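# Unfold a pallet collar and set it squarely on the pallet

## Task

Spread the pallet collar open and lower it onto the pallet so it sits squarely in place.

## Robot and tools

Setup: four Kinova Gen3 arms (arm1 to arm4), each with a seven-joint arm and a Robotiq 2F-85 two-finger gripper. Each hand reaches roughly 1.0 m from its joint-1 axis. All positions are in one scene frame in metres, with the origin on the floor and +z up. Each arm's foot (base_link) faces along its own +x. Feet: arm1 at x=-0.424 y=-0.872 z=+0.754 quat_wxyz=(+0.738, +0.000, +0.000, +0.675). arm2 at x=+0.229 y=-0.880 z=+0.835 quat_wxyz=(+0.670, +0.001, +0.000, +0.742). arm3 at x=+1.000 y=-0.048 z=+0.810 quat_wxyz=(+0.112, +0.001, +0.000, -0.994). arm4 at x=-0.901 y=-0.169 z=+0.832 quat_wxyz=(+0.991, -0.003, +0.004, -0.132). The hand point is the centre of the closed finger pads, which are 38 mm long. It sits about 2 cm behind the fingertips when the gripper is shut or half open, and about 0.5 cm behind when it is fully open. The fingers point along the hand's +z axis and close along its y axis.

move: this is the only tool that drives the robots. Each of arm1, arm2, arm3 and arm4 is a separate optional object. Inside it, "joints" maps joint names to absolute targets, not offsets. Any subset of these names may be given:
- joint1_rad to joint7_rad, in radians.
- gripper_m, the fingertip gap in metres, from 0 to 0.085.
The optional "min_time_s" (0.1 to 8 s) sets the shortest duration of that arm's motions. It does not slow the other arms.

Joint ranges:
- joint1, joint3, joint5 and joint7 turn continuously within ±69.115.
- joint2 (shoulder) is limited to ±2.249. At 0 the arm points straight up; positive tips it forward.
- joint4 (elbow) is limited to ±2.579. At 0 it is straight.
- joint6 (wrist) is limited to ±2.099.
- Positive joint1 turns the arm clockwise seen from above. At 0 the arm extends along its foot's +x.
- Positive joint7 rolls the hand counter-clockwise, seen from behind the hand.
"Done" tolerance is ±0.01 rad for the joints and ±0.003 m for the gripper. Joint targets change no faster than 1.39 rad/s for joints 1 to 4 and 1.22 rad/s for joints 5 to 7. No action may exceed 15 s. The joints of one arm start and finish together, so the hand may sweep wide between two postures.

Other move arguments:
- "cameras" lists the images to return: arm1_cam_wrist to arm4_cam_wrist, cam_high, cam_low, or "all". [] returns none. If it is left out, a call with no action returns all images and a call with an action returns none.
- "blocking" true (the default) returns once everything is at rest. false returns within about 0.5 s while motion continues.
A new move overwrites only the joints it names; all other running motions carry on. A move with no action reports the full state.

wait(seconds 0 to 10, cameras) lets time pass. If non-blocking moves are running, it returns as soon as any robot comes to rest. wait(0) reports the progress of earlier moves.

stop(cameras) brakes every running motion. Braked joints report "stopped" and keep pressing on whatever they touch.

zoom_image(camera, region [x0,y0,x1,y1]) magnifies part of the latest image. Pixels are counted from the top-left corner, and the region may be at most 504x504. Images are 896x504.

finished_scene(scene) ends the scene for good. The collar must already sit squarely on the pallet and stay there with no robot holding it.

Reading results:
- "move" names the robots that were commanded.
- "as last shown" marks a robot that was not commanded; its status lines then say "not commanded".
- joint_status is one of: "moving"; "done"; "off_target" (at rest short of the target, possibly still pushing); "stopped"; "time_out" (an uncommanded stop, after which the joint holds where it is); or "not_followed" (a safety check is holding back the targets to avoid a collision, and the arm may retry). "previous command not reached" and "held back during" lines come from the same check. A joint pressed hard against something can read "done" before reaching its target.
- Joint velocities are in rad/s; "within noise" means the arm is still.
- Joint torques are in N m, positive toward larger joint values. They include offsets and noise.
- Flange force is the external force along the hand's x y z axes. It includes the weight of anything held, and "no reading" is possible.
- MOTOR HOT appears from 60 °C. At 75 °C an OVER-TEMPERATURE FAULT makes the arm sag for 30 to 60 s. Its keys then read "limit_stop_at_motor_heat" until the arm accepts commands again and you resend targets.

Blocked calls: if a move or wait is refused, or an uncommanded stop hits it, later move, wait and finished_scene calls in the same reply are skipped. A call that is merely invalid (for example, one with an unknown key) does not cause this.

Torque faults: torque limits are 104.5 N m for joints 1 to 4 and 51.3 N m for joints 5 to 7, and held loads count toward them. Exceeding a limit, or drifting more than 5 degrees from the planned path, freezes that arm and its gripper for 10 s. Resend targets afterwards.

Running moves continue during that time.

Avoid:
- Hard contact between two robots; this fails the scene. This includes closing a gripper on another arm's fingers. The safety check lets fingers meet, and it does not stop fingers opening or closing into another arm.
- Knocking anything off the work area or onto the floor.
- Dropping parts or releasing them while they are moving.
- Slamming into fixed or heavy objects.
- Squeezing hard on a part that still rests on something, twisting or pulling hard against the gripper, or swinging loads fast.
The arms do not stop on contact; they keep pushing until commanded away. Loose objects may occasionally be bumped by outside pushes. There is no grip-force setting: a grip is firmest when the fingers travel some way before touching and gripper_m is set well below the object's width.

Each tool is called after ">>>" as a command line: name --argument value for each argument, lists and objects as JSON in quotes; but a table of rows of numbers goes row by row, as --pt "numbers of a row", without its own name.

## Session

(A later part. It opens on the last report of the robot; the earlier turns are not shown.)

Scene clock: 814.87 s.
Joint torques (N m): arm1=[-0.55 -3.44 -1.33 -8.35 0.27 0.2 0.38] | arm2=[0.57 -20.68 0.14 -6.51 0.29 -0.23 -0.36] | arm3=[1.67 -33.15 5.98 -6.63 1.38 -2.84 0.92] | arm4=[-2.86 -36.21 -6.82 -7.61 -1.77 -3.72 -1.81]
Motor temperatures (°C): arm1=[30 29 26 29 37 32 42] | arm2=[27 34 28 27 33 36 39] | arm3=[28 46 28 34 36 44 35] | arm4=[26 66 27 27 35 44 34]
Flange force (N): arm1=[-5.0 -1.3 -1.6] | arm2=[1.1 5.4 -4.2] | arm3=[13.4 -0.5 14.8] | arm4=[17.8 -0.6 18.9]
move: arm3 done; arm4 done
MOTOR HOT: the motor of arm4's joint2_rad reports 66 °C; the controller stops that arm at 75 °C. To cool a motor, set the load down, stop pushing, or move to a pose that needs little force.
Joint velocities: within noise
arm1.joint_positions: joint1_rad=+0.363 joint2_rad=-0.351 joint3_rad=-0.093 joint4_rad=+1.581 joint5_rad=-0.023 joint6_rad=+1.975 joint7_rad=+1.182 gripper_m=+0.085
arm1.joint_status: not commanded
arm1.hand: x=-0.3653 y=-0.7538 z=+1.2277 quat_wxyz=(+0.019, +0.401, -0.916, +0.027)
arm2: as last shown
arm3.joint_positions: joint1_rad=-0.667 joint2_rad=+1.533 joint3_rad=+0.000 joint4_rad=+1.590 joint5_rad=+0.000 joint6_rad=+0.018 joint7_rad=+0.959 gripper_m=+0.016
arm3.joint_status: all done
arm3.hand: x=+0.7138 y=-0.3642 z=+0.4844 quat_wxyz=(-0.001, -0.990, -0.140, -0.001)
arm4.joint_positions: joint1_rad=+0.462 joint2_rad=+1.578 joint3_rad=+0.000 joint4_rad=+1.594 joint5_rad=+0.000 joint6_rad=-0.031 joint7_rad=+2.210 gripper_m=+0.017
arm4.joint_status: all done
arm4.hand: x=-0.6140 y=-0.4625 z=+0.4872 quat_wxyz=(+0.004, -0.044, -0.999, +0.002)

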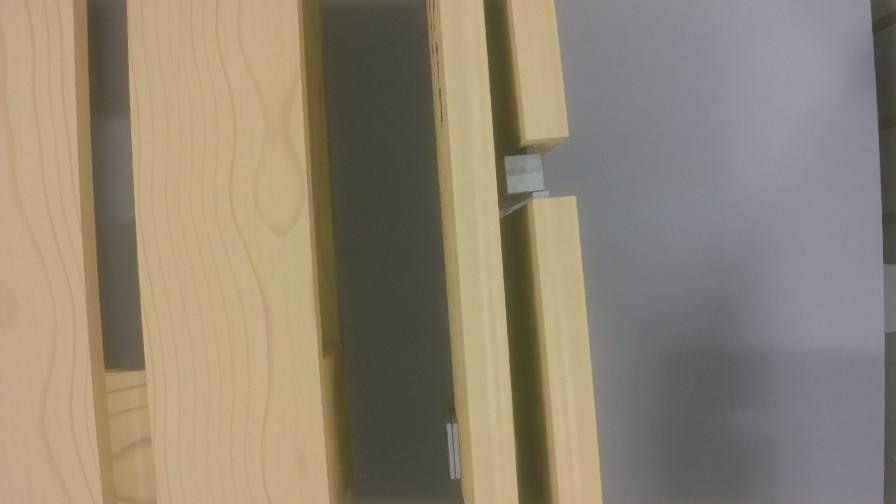

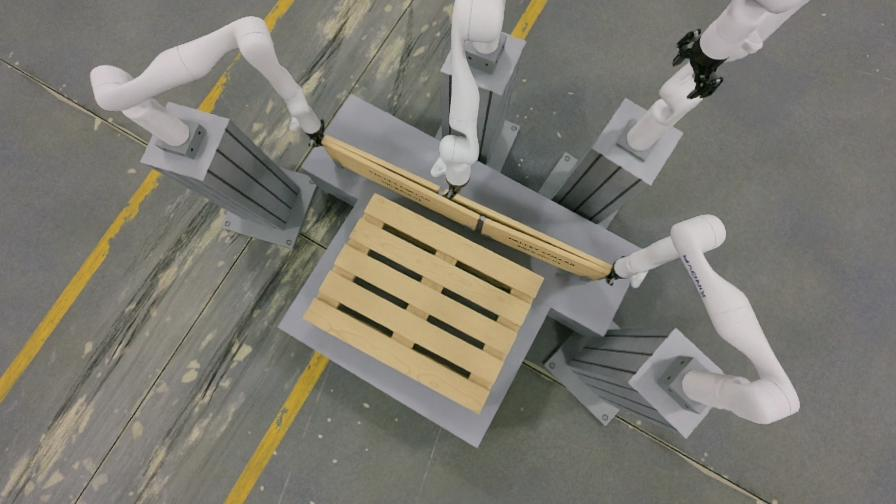

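>>> move --arm3 '{"joints":{"joint1_rad":-0.6489,"joint2_rad":1.5355,"joint4_rad":1.6157,"joint6_rad":-0.0097,"joint7_rad":0.9941},"min_time_s":1.5}' --arm4 '{"joints":{"joint1_rad":0.4398,"joint2_rad":1.5838,"joint4_rad":1.6152,"joint6_rad":-0.0573,"joint7_rad":2.1706},"min_time_s":1.5}' --cameras '["arm2_cam_wrist"]'

>>> move --arm3 '{"joints":{"joint1_rad":-0.6453,"joint2_rad":1.5355,"joint4_rad":1.6113,"joint6_rad":-0.0052,"joint7_rad":0.9978},"min_time_s":1.5}' --arm4 '{"joints":{"joint1_rad":0.4362,"joint2_rad":1.5835,"joint4_rad":1.6092,"joint6_rad":-0.0511,"joint7_rad":2.167},"min_time_s":1.5}' --cameras '["arm2_cam_wrist","cam_high"]'

>>> zoom_image --camera "cam_high" --region '[300, 100, 640, 300]'

Scene clock: 901.90 s.
Joint torques (N m): arm1=[-0.58 -3.44 -1.29 -8.36 0.29 0.22 0.38] | arm2=[0.6 -20.64 0.2 -6.53 0.25 -0.22 -0.34] | arm3=[2.3 -32.93 6.79 -7.52 1.32 -3.52 0.92] | arm4=[-3.96 -36.36 -8.34 -9.65 -1.65 -4.78 -1.75]
Motor temperatures (°C): arm1=[30 29 26 29 37 32 42] | arm2=[27 34 28 27 33 36 39] | arm3=[28 46 27 33 36 44 35] | arm4=[26 59 26 26 35 45 34]
Flange force (N): arm1=[-5.0 -1.2 -1.5] | arm2=[1.1 5.6 -4.3] | arm3=[16.0 0.5 12.2] | arm4=[22.7 -1.1 14.3]
move: arm3 done; arm4 done
MOTOR HOT: still on. The motor of arm4's joint2_rad reports 59 °C.
Joint velocities: within noise
arm1: as last shown
arm2.joint_positions: joint1_rad=-0.275 joint2_rad=+0.980 joint3_rad=+0.000 joint4_rad=+1.472 joint5_rad=+0.000 joint6_rad=+0.689 joint7_rad=+2.765 gripper_m=+0.000
arm2.joint_status: not commanded
arm2.hand: x=+0.0496 y=-0.3603 z=+0.8016 quat_wxyz=(-0.001, +1.000, +0.000, -0.001)
arm3.joint_positions: joint1_rad=-0.649 joint2_rad=+1.535 joint3_rad=+0.000 joint4_rad=+1.616 joint5_rad=+0.000 joint6_rad=-0.010 joint7_rad=+0.994 gripper_m=+0.016
arm3.joint_status: all done
arm3.hand: x=+0.7138 y=-0.3524 z=+0.4834 quat_wxyz=(-0.001, -0.989, -0.148, -0.001)
arm4.joint_positions: joint1_rad=+0.440 joint2_rad=+1.584 joint3_rad=+0.000 joint4_rad=+1.615 joint5_rad=+0.000 joint6_rad=-0.057 joint7_rad=+2.171 gripper_m=+0.017
arm4.joint_status: all done
arm4.hand: x=-0.6142 y=-0.4506 z=+0.4852 quat_wxyz=(+0.005, -0.053, -0.999, +0.002)

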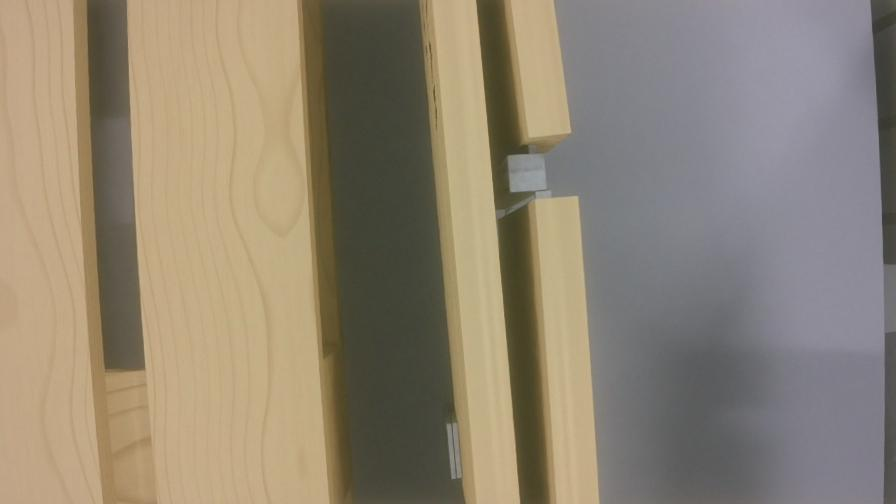

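Scene clock: 903.70 s.
Joint torques (N m): arm1=[-0.55 -3.45 -1.28 -8.38 0.31 0.16 0.39] | arm2=[0.63 -20.65 0.23 -6.52 0.26 -0.21 -0.38] | arm3=[9.2 -41.16 17.32 -17.65 1.28 -8.34 0.8] | arm4=[-10.22 -44.99 -17.16 -19.09 -1.52 -9.18 -1.8]
Motor temperatures (°C): arm1=[30 29 26 29 37 32 42] | arm2=[27 34 28 27 33 36 39] | arm3=[28 46 28 33 36 44 35] | arm4=[26 59 26 26 35 45 34]
Flange force (N): arm1=[-4.9 -1.1 -1.6] | arm2=[1.1 5.5 -4.2] | arm3=[39.3 6.0 8.2] | arm4=[43.9 -4.5 12.2]
move: arm3 done; arm4 done
MOTOR HOT: still on. The motor of arm4's joint2_rad reports 59 °C.
Joint velocities: within noise
arm1, arm2: as last shown
arm3.joint_positions: joint1_rad=-0.645 joint2_rad=+1.536 joint3_rad=+0.000 joint4_rad=+1.611 joint5_rad=+0.000 joint6_rad=-0.005 joint7_rad=+0.998 gripper_m=+0.016
arm3.joint_status: all done
arm3.hand: x=+0.7119 y=-0.3524 z=+0.4834 quat_wxyz=(-0.001, -0.989, -0.148, -0.001)
arm4.joint_positions: joint1_rad=+0.436 joint2_rad=+1.584 joint3_rad=+0.000 joint4_rad=+1.609 joint5_rad=+0.000 joint6_rad=-0.051 joint7_rad=+2.167 gripper_m=+0.017
arm4.joint_status: all done
arm4.hand: x=-0.6117 y=-0.4508 z=+0.4851 quat_wxyz=(+0.005, -0.053, -0.999, +0.002)

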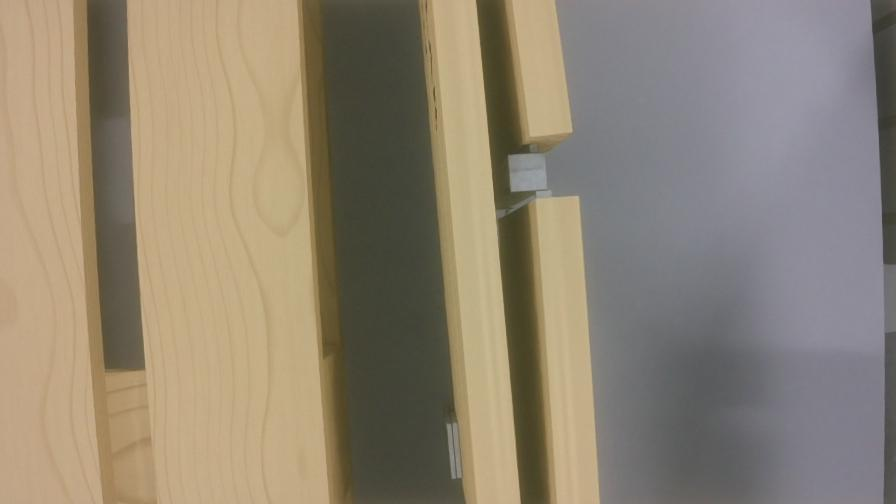

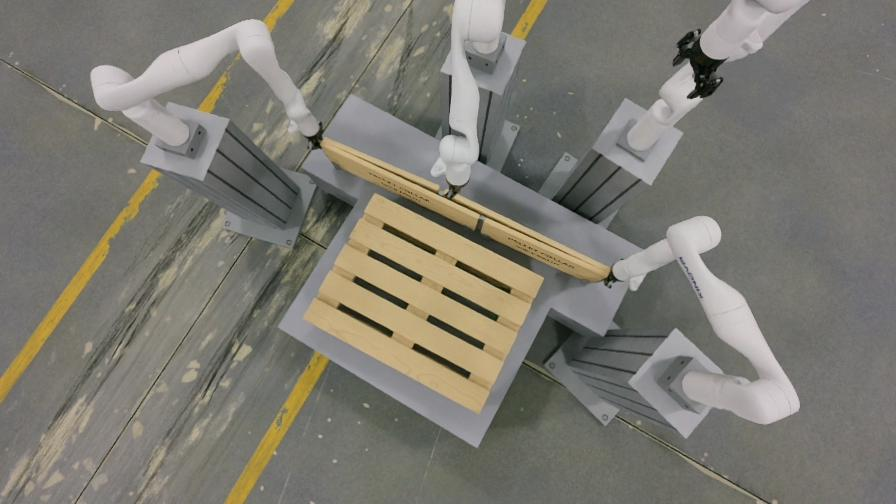

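Scaled by 1.482 from the camera's image (finer frame: 1280x720).

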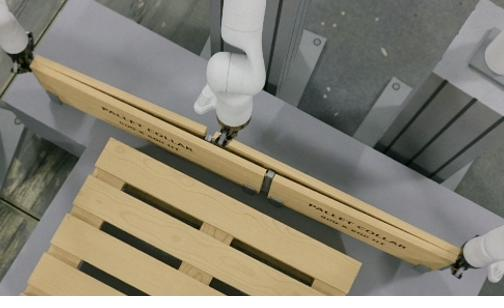

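>>> move --arm3 '{"joints":{"joint1_rad":-0.667,"joint2_rad":1.5356,"joint4_rad":1.5876,"joint6_rad":0.0184,"joint7_rad":0.9935},"min_time_s":1.5}' --arm4 '{"joints":{"joint1_rad":0.4619,"joint2_rad":1.5829,"joint4_rad":1.5894,"joint6_rad":-0.0308,"joint7_rad":2.1752},"min_time_s":1.5}' --cameras '["arm2_cam_wrist"]'

>>> move --arm3 '{"joints":{"joint2_rad":1.5118,"joint4_rad":1.6099,"joint6_rad":0.0199},"min_time_s":1.5}' --arm4 '{"joints":{"joint2_rad":1.5591,"joint4_rad":1.6132,"joint6_rad":-0.0307},"min_time_s":1.5}' --cameras '["arm2_cam_wrist","cam_high"]'

>>> zoom_image --camera "cam_high" --region '[300, 100, 640, 300]'

Scene clock: 972.17 s.
Joint torques (N m): arm1=[-0.56 -3.52 -1.29 -8.34 0.31 0.17 0.37] | arm2=[0.65 -20.64 0.19 -6.54 0.25 -0.29 -0.39] | arm3=[3.48 -34.9 9.27 -11.35 2.08 -5.19 1.55] | arm4=[-0.6 -35.17 -4.91 -8.06 -2.89 -3.95 -2.9]
Motor temperatures (°C): arm1=[30 29 26 29 37 32 42] | arm2=[27 34 28 27 33 36 39] | arm3=[29 50 28 34 36 44 35] | arm4=[27 66 27 28 35 45 34]
Flange force (N): arm1=[-5.1 -1.1 -1.8] | arm2=[1.1 5.5 -4.4] | arm3=[23.2 1.0 7.9] | arm4=[16.7 1.5 15.3]
move: arm3 done; arm4 done
MOTOR HOT: still on. The motor of arm4's joint2_rad reports 66 °C.
Joint velocities: within noise
arm1, arm2: as last shown
arm3.joint_positions: joint1_rad=-0.667 joint2_rad=+1.536 joint3_rad=+0.000 joint4_rad=+1.588 joint5_rad=+0.000 joint6_rad=+0.018 joint7_rad=+0.994 gripper_m=+0.016
arm3.joint_status: all done
arm3.hand: x=+0.7138 y=-0.3644 z=+0.4834 quat_wxyz=(-0.001, -0.988, -0.157, -0.001)
arm4.joint_positions: joint1_rad=+0.462 joint2_rad=+1.583 joint3_rad=+0.000 joint4_rad=+1.589 joint5_rad=+0.000 joint6_rad=-0.031 joint7_rad=+2.175 gripper_m=+0.017
arm4.joint_status: all done
arm4.hand: x=-0.6140 y=-0.4625 z=+0.4852 quat_wxyz=(+0.004, -0.062, -0.998, +0.002)

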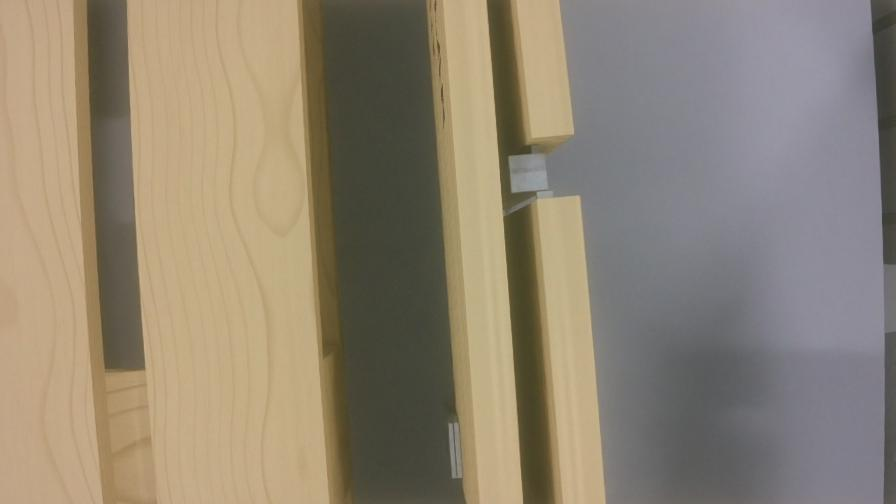

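Scene clock: 973.97 s.
Joint torques (N m): arm1=[-0.56 -3.45 -1.31 -8.44 0.27 0.2 0.39] | arm2=[0.61 -20.65 0.22 -6.45 0.21 -0.25 -0.39] | arm3=[0.87 -35.99 3.81 -4.84 1.09 -2.01 0.57] | arm4=[0.2 -36.9 -1.68 -3.37 -1.88 -1.47 -1.81]
Motor temperatures (°C): arm1=[30 29 26 29 37 32 42] | arm2=[27 34 28 27 33 36 39] | arm3=[29 50 28 34 36 44 35] | arm4=[27 66 27 28 35 45 34]
Flange force (N): arm1=[-5.0 -1.2 -1.3] | arm2=[1.0 5.1 -4.3] | arm3=[9.1 -0.6 25.9] | arm4=[8.9 1.2 30.8]
move: arm3 done; arm4 done
MOTOR HOT: still on. The motor of arm4's joint2_rad reports 66 °C.
Joint velocities: within noise
arm1, arm2: as last shown
arm3.joint_positions: joint1_rad=-0.667 joint2_rad=+1.512 joint3_rad=+0.000 joint4_rad=+1.610 joint5_rad=+0.000 joint6_rad=+0.020 joint7_rad=+0.994 gripper_m=+0.016
arm3.joint_status: all done
arm3.hand: x=+0.7139 y=-0.3643 z=+0.4934 quat_wxyz=(+0.000, -0.988, -0.157, -0.001)
arm4.joint_positions: joint1_rad=+0.462 joint2_rad=+1.559 joint3_rad=+0.000 joint4_rad=+1.613 joint5_rad=+0.000 joint6_rad=-0.031 joint7_rad=+2.175 gripper_m=+0.017
arm4.joint_status: all done
arm4.hand: x=-0.6141 y=-0.4625 z=+0.4953 quat_wxyz=(+0.004, -0.062, -0.998, +0.002)

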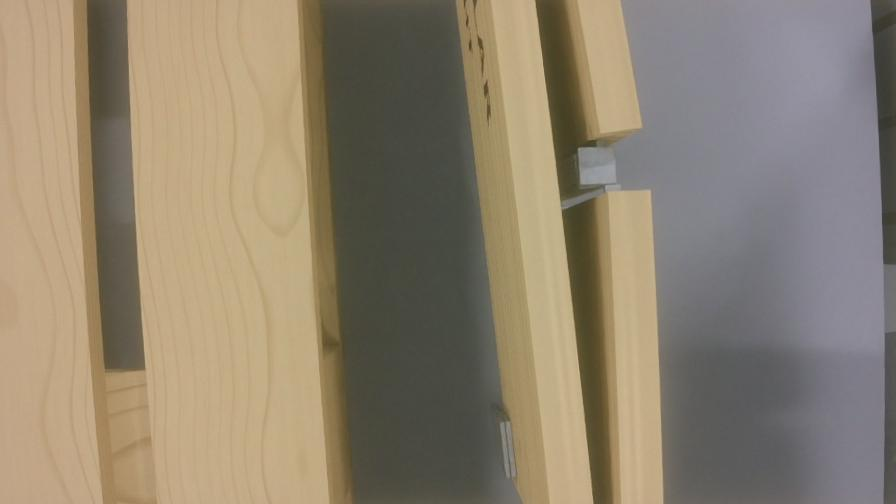

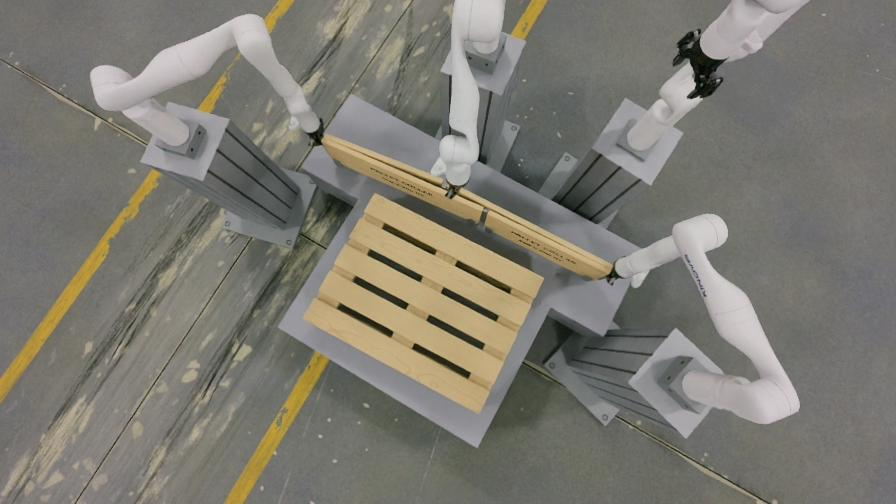

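Scaled by 1.482 from the camera's image (finer frame: 1280x720).

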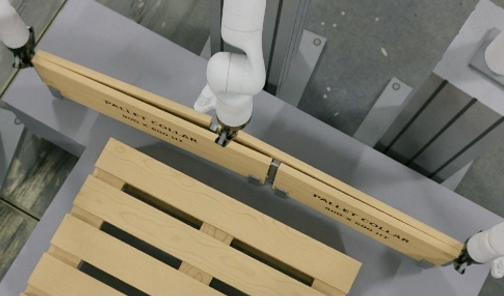

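>>> move --arm3 '{"joints":{"joint2_rad":1.5356,"joint4_rad":1.5876,"joint6_rad":0.0184},"min_time_s":1.5}' --arm4 '{"joints":{"joint2_rad":1.5829,"joint4_rad":1.5894,"joint6_rad":-0.0308},"min_time_s":1.5}'

>>> move --arm3 '{"joints":{"joint1_rad":-0.7358,"joint2_rad":1.5451,"joint4_rad":1.4577,"joint6_rad":0.1388,"joint7_rad":0.9247},"min_time_s":2}' --arm4 '{"joints":{"joint1_rad":0.5467,"joint2_rad":1.5869,"joint4_rad":1.4694,"joint6_rad":0.0853,"joint7_rad":2.2601},"min_time_s":2}' --cameras '["arm2_cam_wrist","cam_high"]'

>>> zoom_image --camera "cam_high" --region '[300, 100, 640, 300]'

Scene clock: 1093.80 s.
Joint torques (N m): arm1=[-0.5 -3.46 -1.33 -8.41 0.29 0.18 0.38] | arm2=[0.56 -20.59 0.18 -6.51 0.21 -0.26 -0.36] | arm3=[3.61 -31.6 7.87 -8.64 1.08 -3.67 0.52] | arm4=[-1.69 -33.24 -5 -6.62 -1.7 -3.2 -1.69]
Motor temperatures (°C): arm1=[30 29 26 29 37 32 42] | arm2=[27 34 28 27 33 36 39] | arm3=[28 46 28 33 36 43 35] | arm4=[26 57 26 26 35 44 34]
Flange force (N): arm1=[-5.0 -1.3 -1.5] | arm2=[1.2 5.4 -4.4] | arm3=[18.8 1.1 6.4] | arm4=[14.7 0.3 14.2]
move: arm3 done; arm4 done
MOTOR HOT: cleared for the motors of arm4.
Joint velocities: within noise
arm1, arm2: as last shown
arm3.joint_positions: joint1_rad=-0.667 joint2_rad=+1.536 joint3_rad=+0.000 joint4_rad=+1.588 joint5_rad=+0.000 joint6_rad=+0.018 joint7_rad=+0.994 gripper_m=+0.016
arm3.joint_status: all done
arm3.hand: x=+0.7139 y=-0.3644 z=+0.4834 quat_wxyz=(-0.001, -0.988, -0.157, -0.001)
arm4.joint_positions: joint1_rad=+0.462 joint2_rad=+1.583 joint3_rad=+0.000 joint4_rad=+1.589 joint5_rad=+0.000 joint6_rad=-0.031 joint7_rad=+2.175 gripper_m=+0.017
arm4.joint_status: all done
arm4.hand: x=-0.6141 y=-0.4626 z=+0.4852 quat_wxyz=(+0.004, -0.062, -0.998, +0.002)
pictures: none

Scene clock: 1096.10 s.
Joint torques (N m): arm1=[-0.54 -3.44 -1.29 -8.34 0.26 0.2 0.39] | arm2=[0.57 -20.65 0.2 -6.45 0.25 -0.24 -0.33] | arm3=[1.3 -31.5 4.74 -9.87 2.04 -3.91 1.34] | arm4=[1.17 -34.85 -2.74 -7.75 -3.23 -3.22 -3.19]
Motor temperatures (°C): arm1=[30 29 26 29 37 32 42] | arm2=[27 34 28 27 33 36 39] | arm3=[28 45 28 33 36 43 35] | arm4=[26 57 26 26 35 44 34]
Flange force (N): arm1=[-5.0 -1.1 -1.7] | arm2=[1.0 5.2 -4.3] | arm3=[15.9 -3.3 3.1] | arm4=[11.0 3.6 15.3]
move: arm3 done; arm4 done
Joint velocities: within noise
arm1, arm2: as last shown
arm3.joint_positions: joint1_rad=-0.736 joint2_rad=+1.545 joint3_rad=+0.000 joint4_rad=+1.458 joint5_rad=+0.000 joint6_rad=+0.139 joint7_rad=+0.925 gripper_m=+0.016
arm3.joint_status: all done
arm3.hand: x=+0.7146 y=-0.4143 z=+0.4824 quat_wxyz=(+0.000, -0.988, -0.157, -0.001)
arm4.joint_positions: joint1_rad=+0.547 joint2_rad=+1.587 joint3_rad=+0.000 joint4_rad=+1.469 joint5_rad=+0.000 joint6_rad=+0.085 joint7_rad=+2.260 gripper_m=+0.017
arm4.joint_status: all done
arm4.hand: x=-0.6148 y=-0.5124 z=+0.4848 quat_wxyz=(+0.004, -0.062, -0.998, +0.002)

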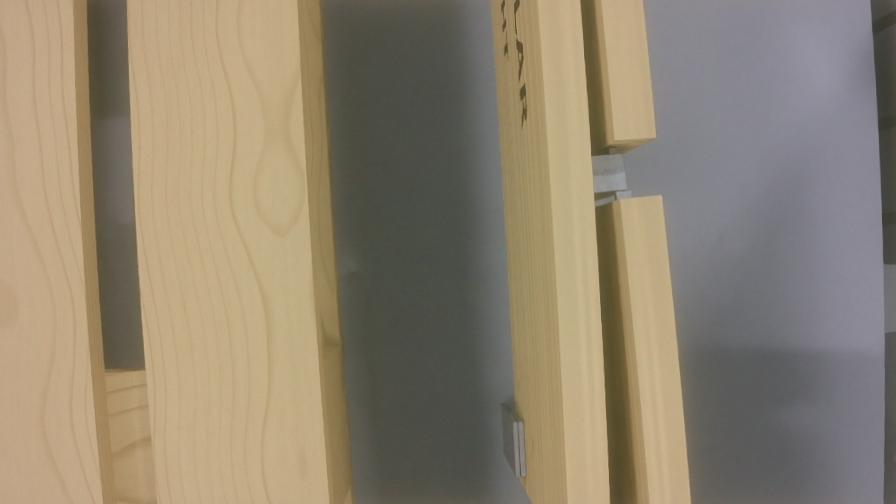

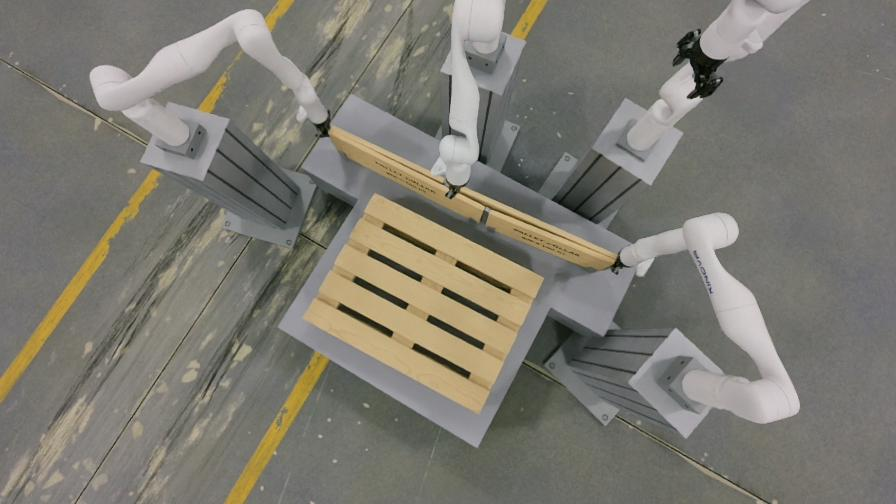

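Scaled by 1.482 from the camera's image (finer frame: 1280x720).

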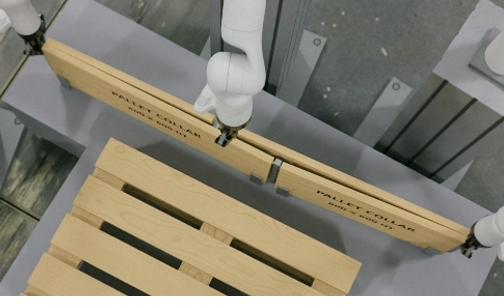

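>>> move --arm3 '{"joints":{"joint1_rad":-0.7602,"joint2_rad":1.5524,"joint4_rad":1.3921,"joint6_rad":0.1971,"joint7_rad":0.9003},"min_time_s":1.5}' --arm4 '{"joints":{"joint1_rad":0.5777,"joint2_rad":1.5918,"joint4_rad":1.408,"joint6_rad":0.1418,"joint7_rad":2.2911},"min_time_s":1.5}' --cameras '["arm2_cam_wrist"]'

>>> move --arm3 '{"joints":{"joint1_rad":-0.7576,"joint2_rad":1.5433,"joint4_rad":1.398,"joint6_rad":0.2003,"joint7_rad":0.9029},"min_time_s":1.5}' --arm4 '{"joints":{"joint1_rad":0.5754,"joint2_rad":1.5826,"joint4_rad":1.4143,"joint6_rad":0.1447,"joint7_rad":2.2887},"min_time_s":1.5}' --cameras '["arm2_cam_wrist","cam_high"]'

>>> zoom_image --camera "cam_high" --region '[300, 100, 640, 300]'

Scene clock: 1145.63 s.
Joint torques (N m): arm1=[-0.59 -3.48 -1.31 -8.41 0.29 0.17 0.37] | arm2=[0.6 -20.67 0.19 -6.44 0.27 -0.22 -0.35] | arm3=[2 -32.97 5.33 -11.32 2.08 -4.32 1.27] | arm4=[-0.36 -38.39 -4.69 -10.48 -3.59 -4.06 -3.33]
Motor temperatures (°C): arm1=[30 29 26 29 37 32 42] | arm2=[27 34 28 27 33 36 39] | arm3=[28 44 27 33 36 43 35] | arm4=[26 54 26 26 35 44 34]
Flange force (N): arm1=[-5.0 -1.3 -1.5] | arm2=[1.0 5.2 -4.2] | arm3=[17.8 -3.9 3.0] | arm4=[15.6 3.6 17.1]
move: arm3 done; arm4 done
Joint velocities: within noise
arm1, arm2: as last shown
arm3.joint_positions: joint1_rad=-0.760 joint2_rad=+1.552 joint3_rad=+0.000 joint4_rad=+1.392 joint5_rad=+0.000 joint6_rad=+0.197 joint7_rad=+0.900 gripper_m=+0.016
arm3.joint_status: all done
arm3.hand: x=+0.7136 y=-0.4364 z=+0.4824 quat_wxyz=(-0.001, -0.988, -0.157, -0.001)
arm4.joint_positions: joint1_rad=+0.578 joint2_rad=+1.592 joint3_rad=+0.000 joint4_rad=+1.408 joint5_rad=+0.000 joint6_rad=+0.142 joint7_rad=+2.291 gripper_m=+0.017
arm4.joint_status: all done
arm4.hand: x=-0.6139 y=-0.5345 z=+0.4848 quat_wxyz=(+0.004, -0.062, -0.998, +0.002)

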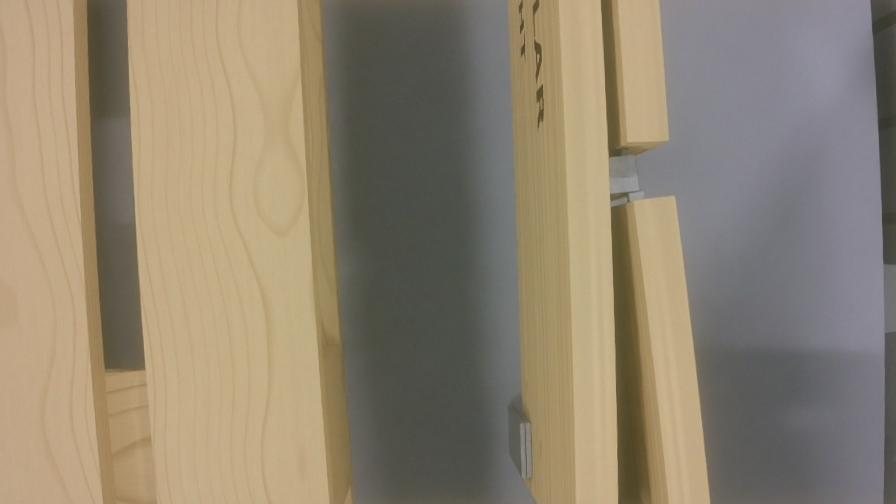

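Scene clock: 1147.43 s.
Joint torques (N m): arm1=[-0.57 -3.48 -1.24 -8.36 0.24 0.2 0.37] | arm2=[0.65 -20.67 0.13 -6.43 0.22 -0.26 -0.37] | arm3=[9.64 -42.27 15.79 -15.41 2.81 -5.65 0.89] | arm4=[-7.83 -46.33 -13.86 -15.18 -3.71 -5.99 -2.69]
Motor temperatures (°C): arm1=[30 29 26 29 37 32 42] | arm2=[27 34 28 27 33 36 39] | arm3=[28 44 27 33 36 43 35] | arm4=[26 54 26 26 35 44 34]
Flange force (N): arm1=[-5.1 -1.1 -1.6] | arm2=[0.9 5.1 -4.3] | arm3=[32.2 4.3 15.7] | arm4=[30.7 -2.1 24.8]
move: arm3 done; arm4 done
Joint velocities: within noise
arm1.joint_positions: joint1_rad=+0.363 joint2_rad=-0.351 joint3_rad=-0.093 joint4_rad=+1.581 joint5_rad=-0.023 joint6_rad=+1.975 joint7_rad=+1.182 gripper_m=+0.085
arm1.joint_status: not commanded
arm1.hand: x=-0.3653 y=-0.7538 z=+1.2277 quat_wxyz=(+0.019, +0.401, -0.916, +0.027)
arm2: as last shown
arm3.joint_positions: joint1_rad=-0.758 joint2_rad=+1.543 joint3_rad=+0.000 joint4_rad=+1.398 joint5_rad=+0.000 joint6_rad=+0.200 joint7_rad=+0.903 gripper_m=+0.016
arm3.joint_status: all done
arm3.hand: x=+0.7121 y=-0.4364 z=+0.4864 quat_wxyz=(-0.001, -0.988, -0.157, -0.001)
arm4.joint_positions: joint1_rad=+0.575 joint2_rad=+1.583 joint3_rad=+0.000 joint4_rad=+1.414 joint5_rad=+0.000 joint6_rad=+0.145 joint7_rad=+2.289 gripper_m=+0.017
arm4.joint_status: all done
arm4.hand: x=-0.6124 y=-0.5345 z=+0.4888 quat_wxyz=(+0.004, -0.062, -0.998, +0.002)

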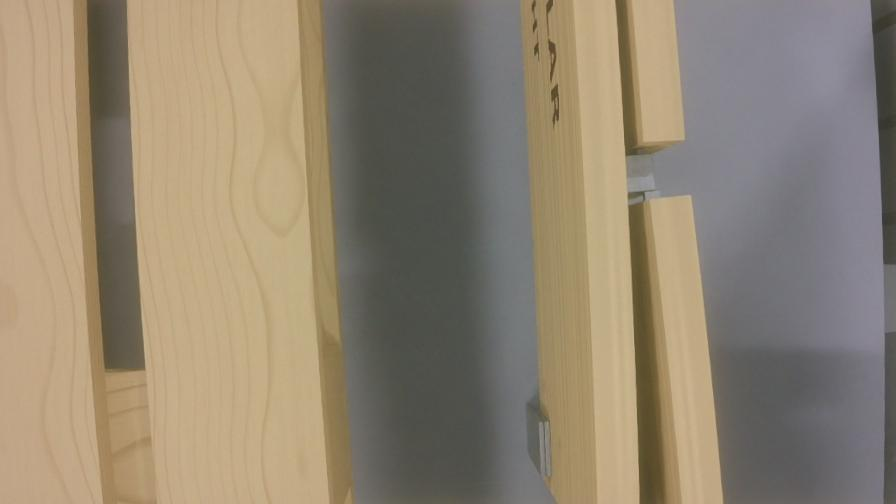

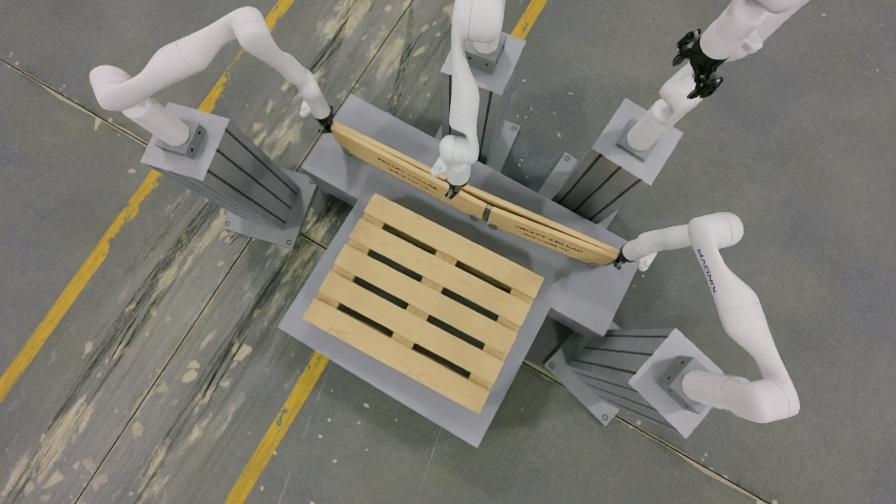

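Scaled by 1.482 from the camera's image (finer frame: 1280x720).

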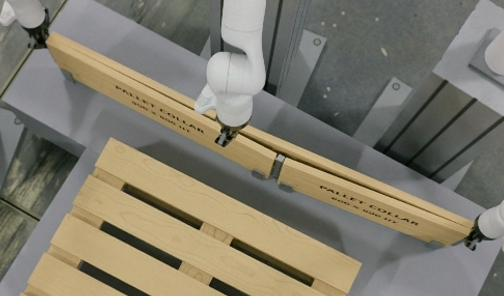

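>>> move --arm3 '{"joints":{"joint2_rad":1.5268,"joint4_rad":1.4137,"joint6_rad":0.2011},"min_time_s":1.5}' --arm4 '{"joints":{"joint2_rad":1.5659,"joint4_rad":1.4311,"joint6_rad":0.1446},"min_time_s":1.5}' --cameras '["arm2_cam_wrist","cam_high"]'

>>> zoom_image --camera "cam_high" --region '[300, 100, 640, 300]'

Scene clock: 1168.03 s.
Joint torques (N m): arm1=[-0.6 -3.38 -1.32 -8.4 0.28 0.17 0.38] | arm2=[0.62 -20.64 0.1 -6.46 0.29 -0.24 -0.32] | arm3=[5.92 -42.59 11.4 -11.98 2.56 -3.85 1.1] | arm4=[-5.55 -44.12 -9.7 -10.31 -2.53 -3.37 -1.81]
Motor temperatures (°C): arm1=[30 29 26 29 37 32 42] | arm2=[27 34 28 27 33 36 39] | arm3=[28 46 28 33 35 43 35] | arm4=[26 58 26 26 35 44 34]
Flange force (N): arm1=[-4.8 -1.3 -1.5] | arm2=[0.9 5.3 -4.3] | arm3=[21.8 2.7 24.8] | arm4=[20.4 -2.7 31.5]
move: arm3 done; arm4 done
Joint velocities: within noise
arm1: as last shown
arm2.joint_positions: joint1_rad=-0.275 joint2_rad=+0.980 joint3_rad=+0.000 joint4_rad=+1.472 joint5_rad=+0.000 joint6_rad=+0.689 joint7_rad=+2.765 gripper_m=+0.000
arm2.joint_status: not commanded
arm2.hand: x=+0.0496 y=-0.3603 z=+0.8016 quat_wxyz=(-0.001, +1.000, +0.000, -0.001)
arm3.joint_positions: joint1_rad=-0.758 joint2_rad=+1.527 joint3_rad=+0.000 joint4_rad=+1.414 joint5_rad=+0.000 joint6_rad=+0.201 joint7_rad=+0.903 gripper_m=+0.016
arm3.joint_status: all done
arm3.hand: x=+0.7122 y=-0.4363 z=+0.4934 quat_wxyz=(+0.000, -0.988, -0.157, -0.001)
arm4.joint_positions: joint1_rad=+0.575 joint2_rad=+1.566 joint3_rad=+0.000 joint4_rad=+1.431 joint5_rad=+0.000 joint6_rad=+0.145 joint7_rad=+2.289 gripper_m=+0.017
arm4.joint_status: all done
arm4.hand: x=-0.6124 y=-0.5344 z=+0.4958 quat_wxyz=(+0.005, -0.062, -0.998, +0.002)

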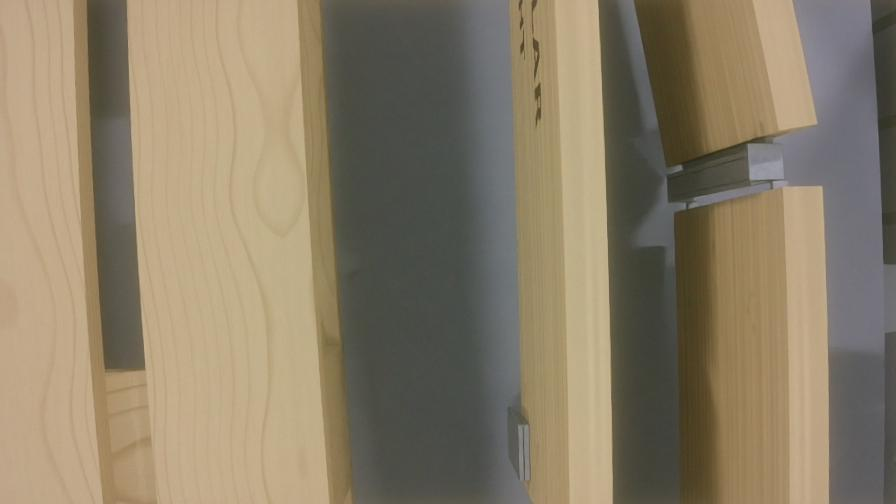

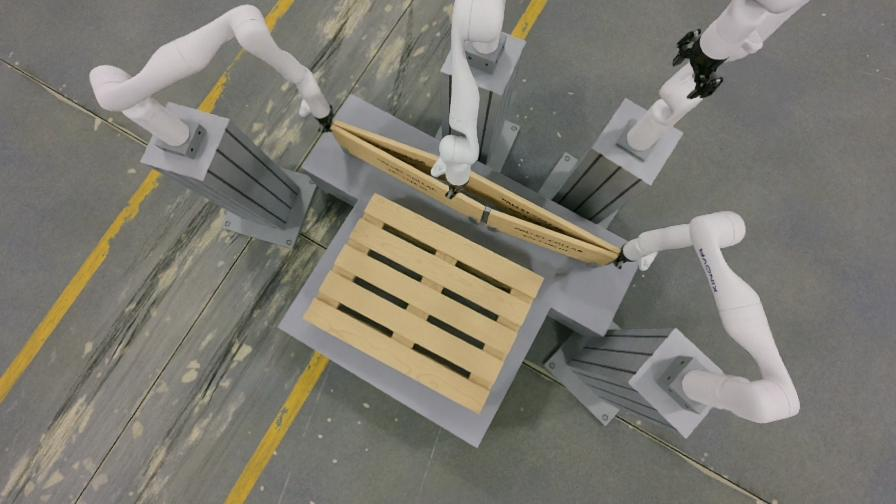

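Scaled by 1.482 from the camera's image (finer frame: 1280x720).

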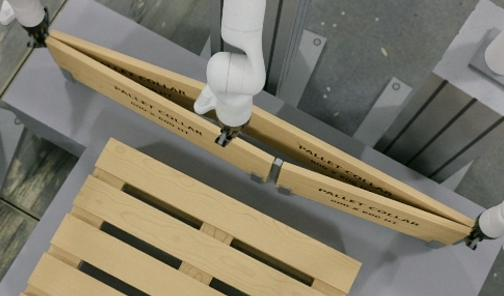

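>>> move --arm3 '{"joints":{"joint1_rad":-0.699,"joint2_rad":1.5152,"joint4_rad":1.5293,"joint6_rad":0.0971,"joint7_rad":1.0139},"min_time_s":2}' --arm4 '{"joints":{"joint1_rad":0.5802,"joint2_rad":1.5732,"joint4_rad":1.3669,"joint6_rad":0.2015,"joint7_rad":2.3285},"min_time_s":2}'

>>> move --arm3 '{"joints":{"joint1_rad":-0.6427,"joint2_rad":1.5118,"joint4_rad":1.6099,"joint6_rad":0.0199,"joint7_rad":1.1575},"min_time_s":2}' --arm4 '{"joints":{"joint1_rad":0.5832,"joint2_rad":1.5886,"joint4_rad":1.266,"joint6_rad":0.287,"joint7_rad":2.3315},"min_time_s":2}' --cameras '["arm2_cam_wrist","cam_high"]'

>>> zoom_image --camera "cam_high" --region '[300, 100, 640, 300]'

Scene clock: 1227.67 s.
Joint torques (N m): arm1=[-0.53 -3.47 -1.29 -8.43 0.28 0.22 0.43] | arm2=[0.56 -20.73 0.21 -6.41 0.28 -0.21 -0.39] | arm3=[8.13 -45.66 15.5 -14.98 2.41 -6.22 1.25] | arm4=[-8.37 -47.18 -13.72 -13.8 -4.72 -4.12 -3.55]
Motor temperatures (°C): arm1=[30 29 26 29 37 32 42] | arm2=[27 34 28 27 33 36 39] | arm3=[28 49 28 33 35 43 35] | arm4=[26 63 26 26 35 44 34]
Flange force (N): arm1=[-5.0 -1.0 -1.3] | arm2=[1.1 4.9 -4.1] | arm3=[31.2 7.2 25.6] | arm4=[30.5 -4.1 30.3]
move: arm3 done; arm4 done
MOTOR HOT: the motor of arm4's joint2_rad reports 63 °C; the controller stops that arm at 75 °C. To cool a motor, set the load down, stop pushing, or move to a pose that needs little force.
Joint velocities: within noise
arm1, arm2: as last shown
arm3.joint_positions: joint1_rad=-0.699 joint2_rad=+1.515 joint3_rad=+0.000 joint4_rad=+1.529 joint5_rad=+0.000 joint6_rad=+0.097 joint7_rad=+1.014 gripper_m=+0.016
arm3.joint_status: all done
arm3.hand: x=+0.7094 y=-0.3928 z=+0.4934 quat_wxyz=(-0.001, -0.983, -0.183, -0.001)
arm4.joint_positions: joint1_rad=+0.580 joint2_rad=+1.573 joint3_rad=+0.000 joint4_rad=+1.367 joint5_rad=+0.000 joint6_rad=+0.201 joint7_rad=+2.329 gripper_m=+0.017
arm4.joint_status: all done
arm4.hand: x=-0.6024 y=-0.5491 z=+0.4958 quat_wxyz=(+0.005, -0.044, -0.999, +0.002)
pictures: none

Scene clock: 1229.97 s.
Joint torques (N m): arm1=[-0.56 -3.45 -1.32 -8.39 0.29 0.21 0.38] | arm2=[0.58 -20.63 0.17 -6.42 0.26 -0.23 -0.35] | arm3=[3.8 -40.5 9.37 -9.73 1.45 -4.32 0.9] | arm4=[-4.67 -44.38 -8.31 -11.15 -3.9 -2.11 -2.95]
Motor temperatures (°C): arm1=[30 29 26 29 37 32 42] | arm2=[27 34 28 27 33 36 39] | arm3=[28 49 28 33 35 43 35] | arm4=[26 63 26 26 35 44 34]
Flange force (N): arm1=[-5.0 -1.2 -1.4] | arm2=[1.0 5.1 -4.3] | arm3=[19.8 5.0 25.5] | arm4=[19.2 -1.9 29.8]
move: arm3 done; arm4 done
MOTOR HOT: still on. The motor of arm4's joint2_rad reports 63 °C.
Joint velocities: within noise
arm1, arm2: as last shown
arm3.joint_positions: joint1_rad=-0.643 joint2_rad=+1.512 joint3_rad=+0.000 joint4_rad=+1.610 joint5_rad=+0.000 joint6_rad=+0.020 joint7_rad=+1.158 gripper_m=+0.016
arm3.joint_status: all done
arm3.hand: x=+0.7062 y=-0.3573 z=+0.4934 quat_wxyz=(-0.001, -0.974, -0.225, -0.001)
arm4.joint_positions: joint1_rad=+0.583 joint2_rad=+1.589 joint3_rad=+0.000 joint4_rad=+1.266 joint5_rad=+0.000 joint6_rad=+0.287 joint7_rad=+2.331 gripper_m=+0.017
arm4.joint_status: all done
arm4.hand: x=-0.5863 y=-0.5694 z=+0.4957 quat_wxyz=(+0.005, -0.044, -0.999, +0.002)

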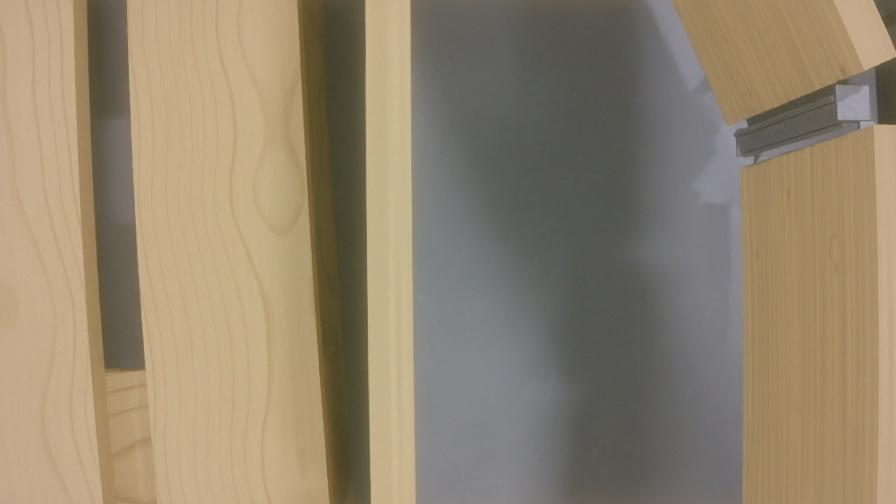

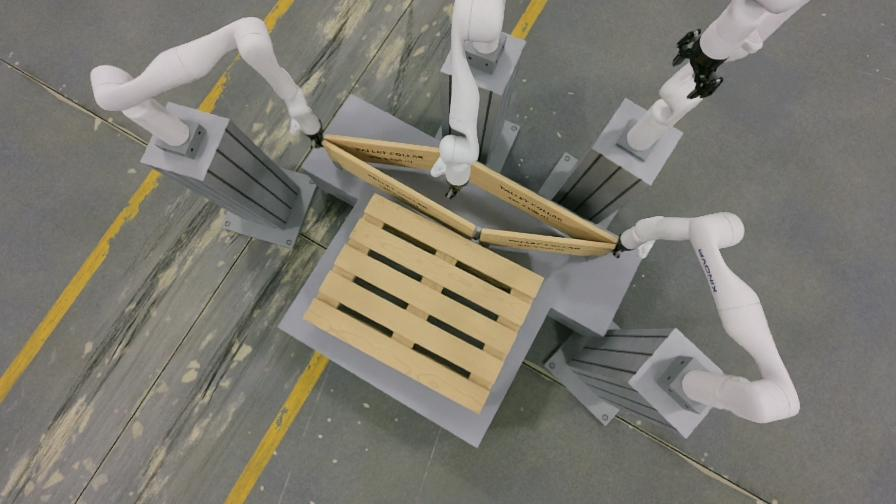

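Scaled by 1.482 from the camera's image (finer frame: 1280x720).

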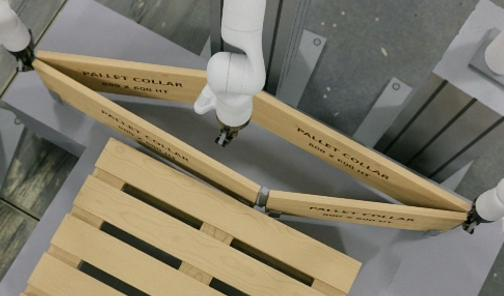

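>>> move --arm3 '{"joints":{"joint2_rad":1.5404,"joint4_rad":1.5831,"joint6_rad":0.0182},"min_time_s":2}' --arm4 '{"joints":{"joint2_rad":1.6186,"joint4_rad":1.2346,"joint6_rad":0.2884},"min_time_s":2}'

>>> move --arm3 '{"joints":{"gripper_m":0.035}}' --arm4 '{"joints":{"gripper_m":0.035}}'

>>> move --arm3 '{"joints":{"joint2_rad":1.2937,"joint4_rad":1.7793,"joint6_rad":0.0686},"min_time_s":2}' --arm4 '{"joints":{"joint2_rad":1.3826,"joint4_rad":1.4475,"joint6_rad":0.3115},"min_time_s":2}' --cameras '["arm3_cam_wrist","arm4_cam_wrist","cam_high"]'

>>> zoom_image --camera "cam_high" --region '[300, 100, 640, 300]'

Scene clock: 1268.47 s.
Joint torques (N m): arm1=[-0.56 -3.38 -1.32 -8.39 0.3 0.15 0.4] | arm2=[0.64 -20.62 0.15 -6.47 0.25 -0.27 -0.34] | arm3=[5.33 -30.16 11.51 -12.67 1.47 -5.55 0.9] | arm4=[-11.96 -33.87 -15.49 -12.85 -4.66 -4.52 -2.86]
Motor temperatures (°C): arm1=[30 29 26 29 37 32 42] | arm2=[27 34 28 27 33 36 39] | arm3=[28 48 28 33 35 43 35] | arm4=[26 62 26 27 35 44 34]
Flange force (N): arm1=[-4.8 -1.2 -1.5] | arm2=[0.9 5.3 -4.4] | arm3=[27.0 6.2 -6.5] | arm4=[33.4 -7.5 0.2]
move: arm3 done; arm4 done
MOTOR HOT: still on. The motor of arm4's joint2_rad reports 62 °C.
Joint velocities: within noise
arm1, arm2: as last shown
arm3.joint_positions: joint1_rad=-0.643 joint2_rad=+1.540 joint3_rad=+0.000 joint4_rad=+1.583 joint5_rad=+0.000 joint6_rad=+0.018 joint7_rad=+1.158 gripper_m=+0.016
arm3.joint_status: all done
arm3.hand: x=+0.7063 y=-0.3573 z=+0.4814 quat_wxyz=(-0.001, -0.974, -0.225, -0.001)
arm4.joint_positions: joint1_rad=+0.583 joint2_rad=+1.619 joint3_rad=+0.000 joint4_rad=+1.235 joint5_rad=+0.000 joint6_rad=+0.288 joint7_rad=+2.331 gripper_m=+0.017
arm4.joint_status: all done
arm4.hand: x=-0.5865 y=-0.5696 z=+0.4833 quat_wxyz=(+0.005, -0.044, -0.999, +0.002)
pictures: none

Scene clock: 1269.23 s.
Joint torques (N m): arm1=[-0.58 -3.44 -1.28 -8.38 0.29 0.18 0.4] | arm2=[0.61 -20.63 0.14 -6.53 0.17 -0.27 -0.4] | arm3=[4.81 -30.16 9.38 -8.55 0.93 -3.44 0.39] | arm4=[-8.03 -30.6 -10.26 -6.96 -1.89 -1.49 -0.43]
Motor temperatures (°C): arm1=[30 29 26 29 37 32 42] | arm2=[27 34 28 27 33 36 39] | arm3=[28 48 28 33 35 43 35] | arm4=[26 62 26 27 35 44 34]
Flange force (N): arm1=[-4.9 -1.1 -1.6] | arm2=[1.2 5.4 -4.4] | arm3=[19.9 6.3 3.1] | arm4=[16.9 -6.8 7.0]
move: arm3 done; arm4 done
MOTOR HOT: still on. The motor of arm4's joint2_rad reports 62 °C.
Joint velocities: within noise
arm1, arm2: as last shown
arm3.joint_positions: joint1_rad=-0.643 joint2_rad=+1.540 joint3_rad=+0.000 joint4_rad=+1.583 joint5_rad=+0.000 joint6_rad=+0.018 joint7_rad=+1.158 gripper_m=+0.035
arm3.joint_status: all done
arm3.hand: x=+0.7063 y=-0.3573 z=+0.4814 quat_wxyz=(-0.001, -0.974, -0.225, -0.001)
arm4.joint_positions: joint1_rad=+0.583 joint2_rad=+1.619 joint3_rad=+0.000 joint4_rad=+1.235 joint5_rad=+0.000 joint6_rad=+0.288 joint7_rad=+2.331 gripper_m=+0.035
arm4.joint_status: all done
arm4.hand: x=-0.5865 y=-0.5695 z=+0.4832 quat_wxyz=(+0.004, -0.044, -0.999, +0.002)
pictures: none

Scene clock: 1271.57 s.
Joint torques (N m): arm1=[-0.53 -3.47 -1.21 -8.42 0.27 0.18 0.41] | arm2=[0.58 -20.64 0.13 -6.44 0.23 -0.27 -0.32] | arm3=[-0.73 -19.83 0.42 -1.32 0.51 0.1 -0.02] | arm4=[0.48 -22.42 -0.45 -2.56 -0.16 0.29 -0.01]
Motor temperatures (°C): arm1=[30 29 26 29 37 32 42] | arm2=[27 34 28 27 33 36 39] | arm3=[28 48 28 33 35 43 35] | arm4=[26 62 26 27 35 44 34]
Flange force (N): arm1=[-4.9 -0.9 -1.4] | arm2=[1.0 5.1 -4.3] | arm3=[2.1 -2.0 -2.2] | arm4=[-0.1 0.8 -0.8]
move: arm3 done; arm4 done
MOTOR HOT: still on. The motor of arm4's joint2_rad reports 62 °C.
Joint velocities: within noise
arm1, arm2: as last shown
arm3.joint_positions: joint1_rad=-0.643 joint2_rad=+1.294 joint3_rad=+0.000 joint4_rad=+1.779 joint5_rad=+0.000 joint6_rad=+0.069 joint7_rad=+1.158 gripper_m=+0.035
arm3.joint_status: all done
arm3.hand: x=+0.7061 y=-0.3572 z=+0.5844 quat_wxyz=(-0.001, -0.974, -0.225, -0.001)
arm4.joint_positions: joint1_rad=+0.583 joint2_rad=+1.383 joint3_rad=+0.000 joint4_rad=+1.447 joint5_rad=+0.000 joint6_rad=+0.311 joint7_rad=+2.331 gripper_m=+0.035
arm4.joint_status: all done
arm4.hand: x=-0.5856 y=-0.5691 z=+0.5842 quat_wxyz=(+0.005, -0.044, -0.999, +0.002)

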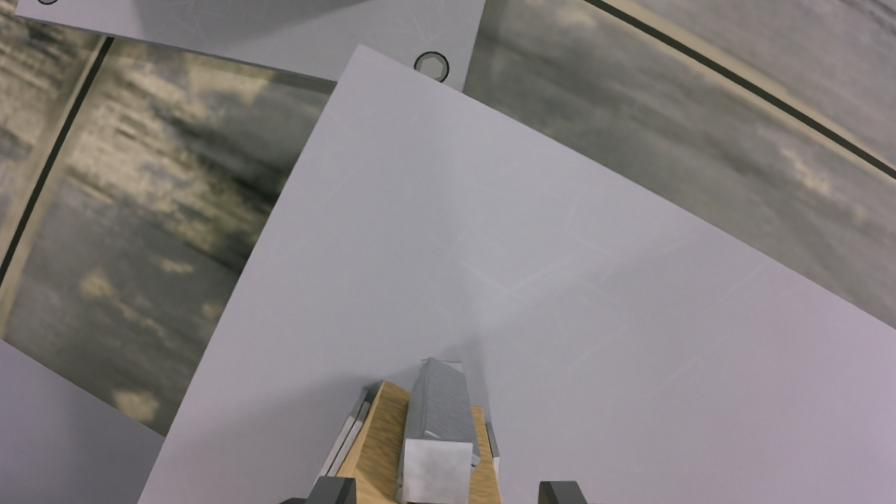

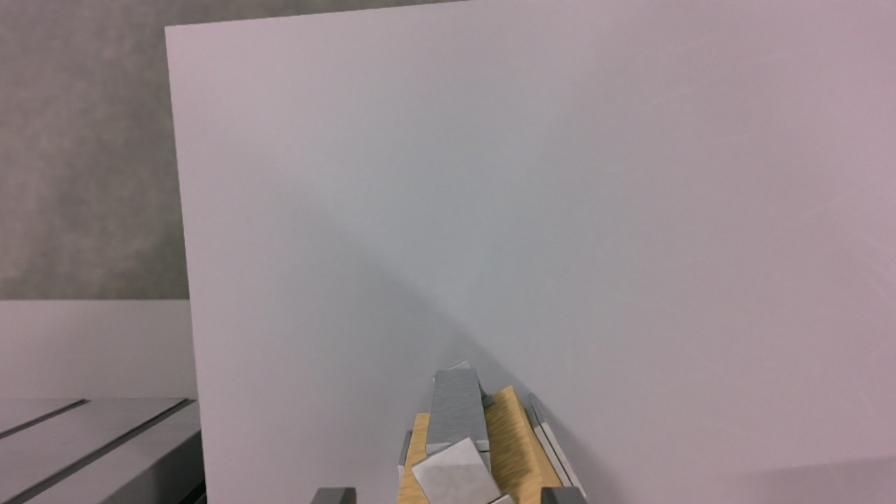

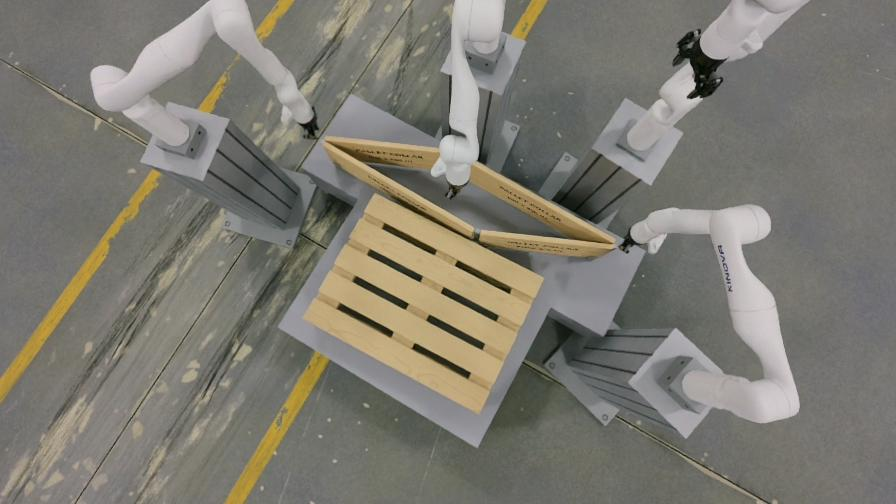

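Scaled by 1.482 from the camera's image (finer frame: 1280x720).

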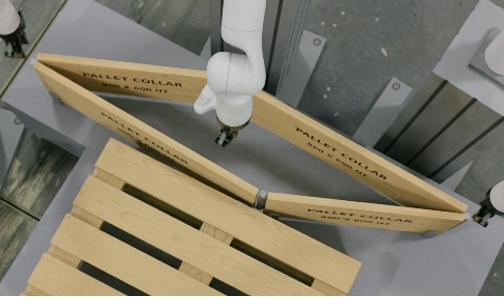

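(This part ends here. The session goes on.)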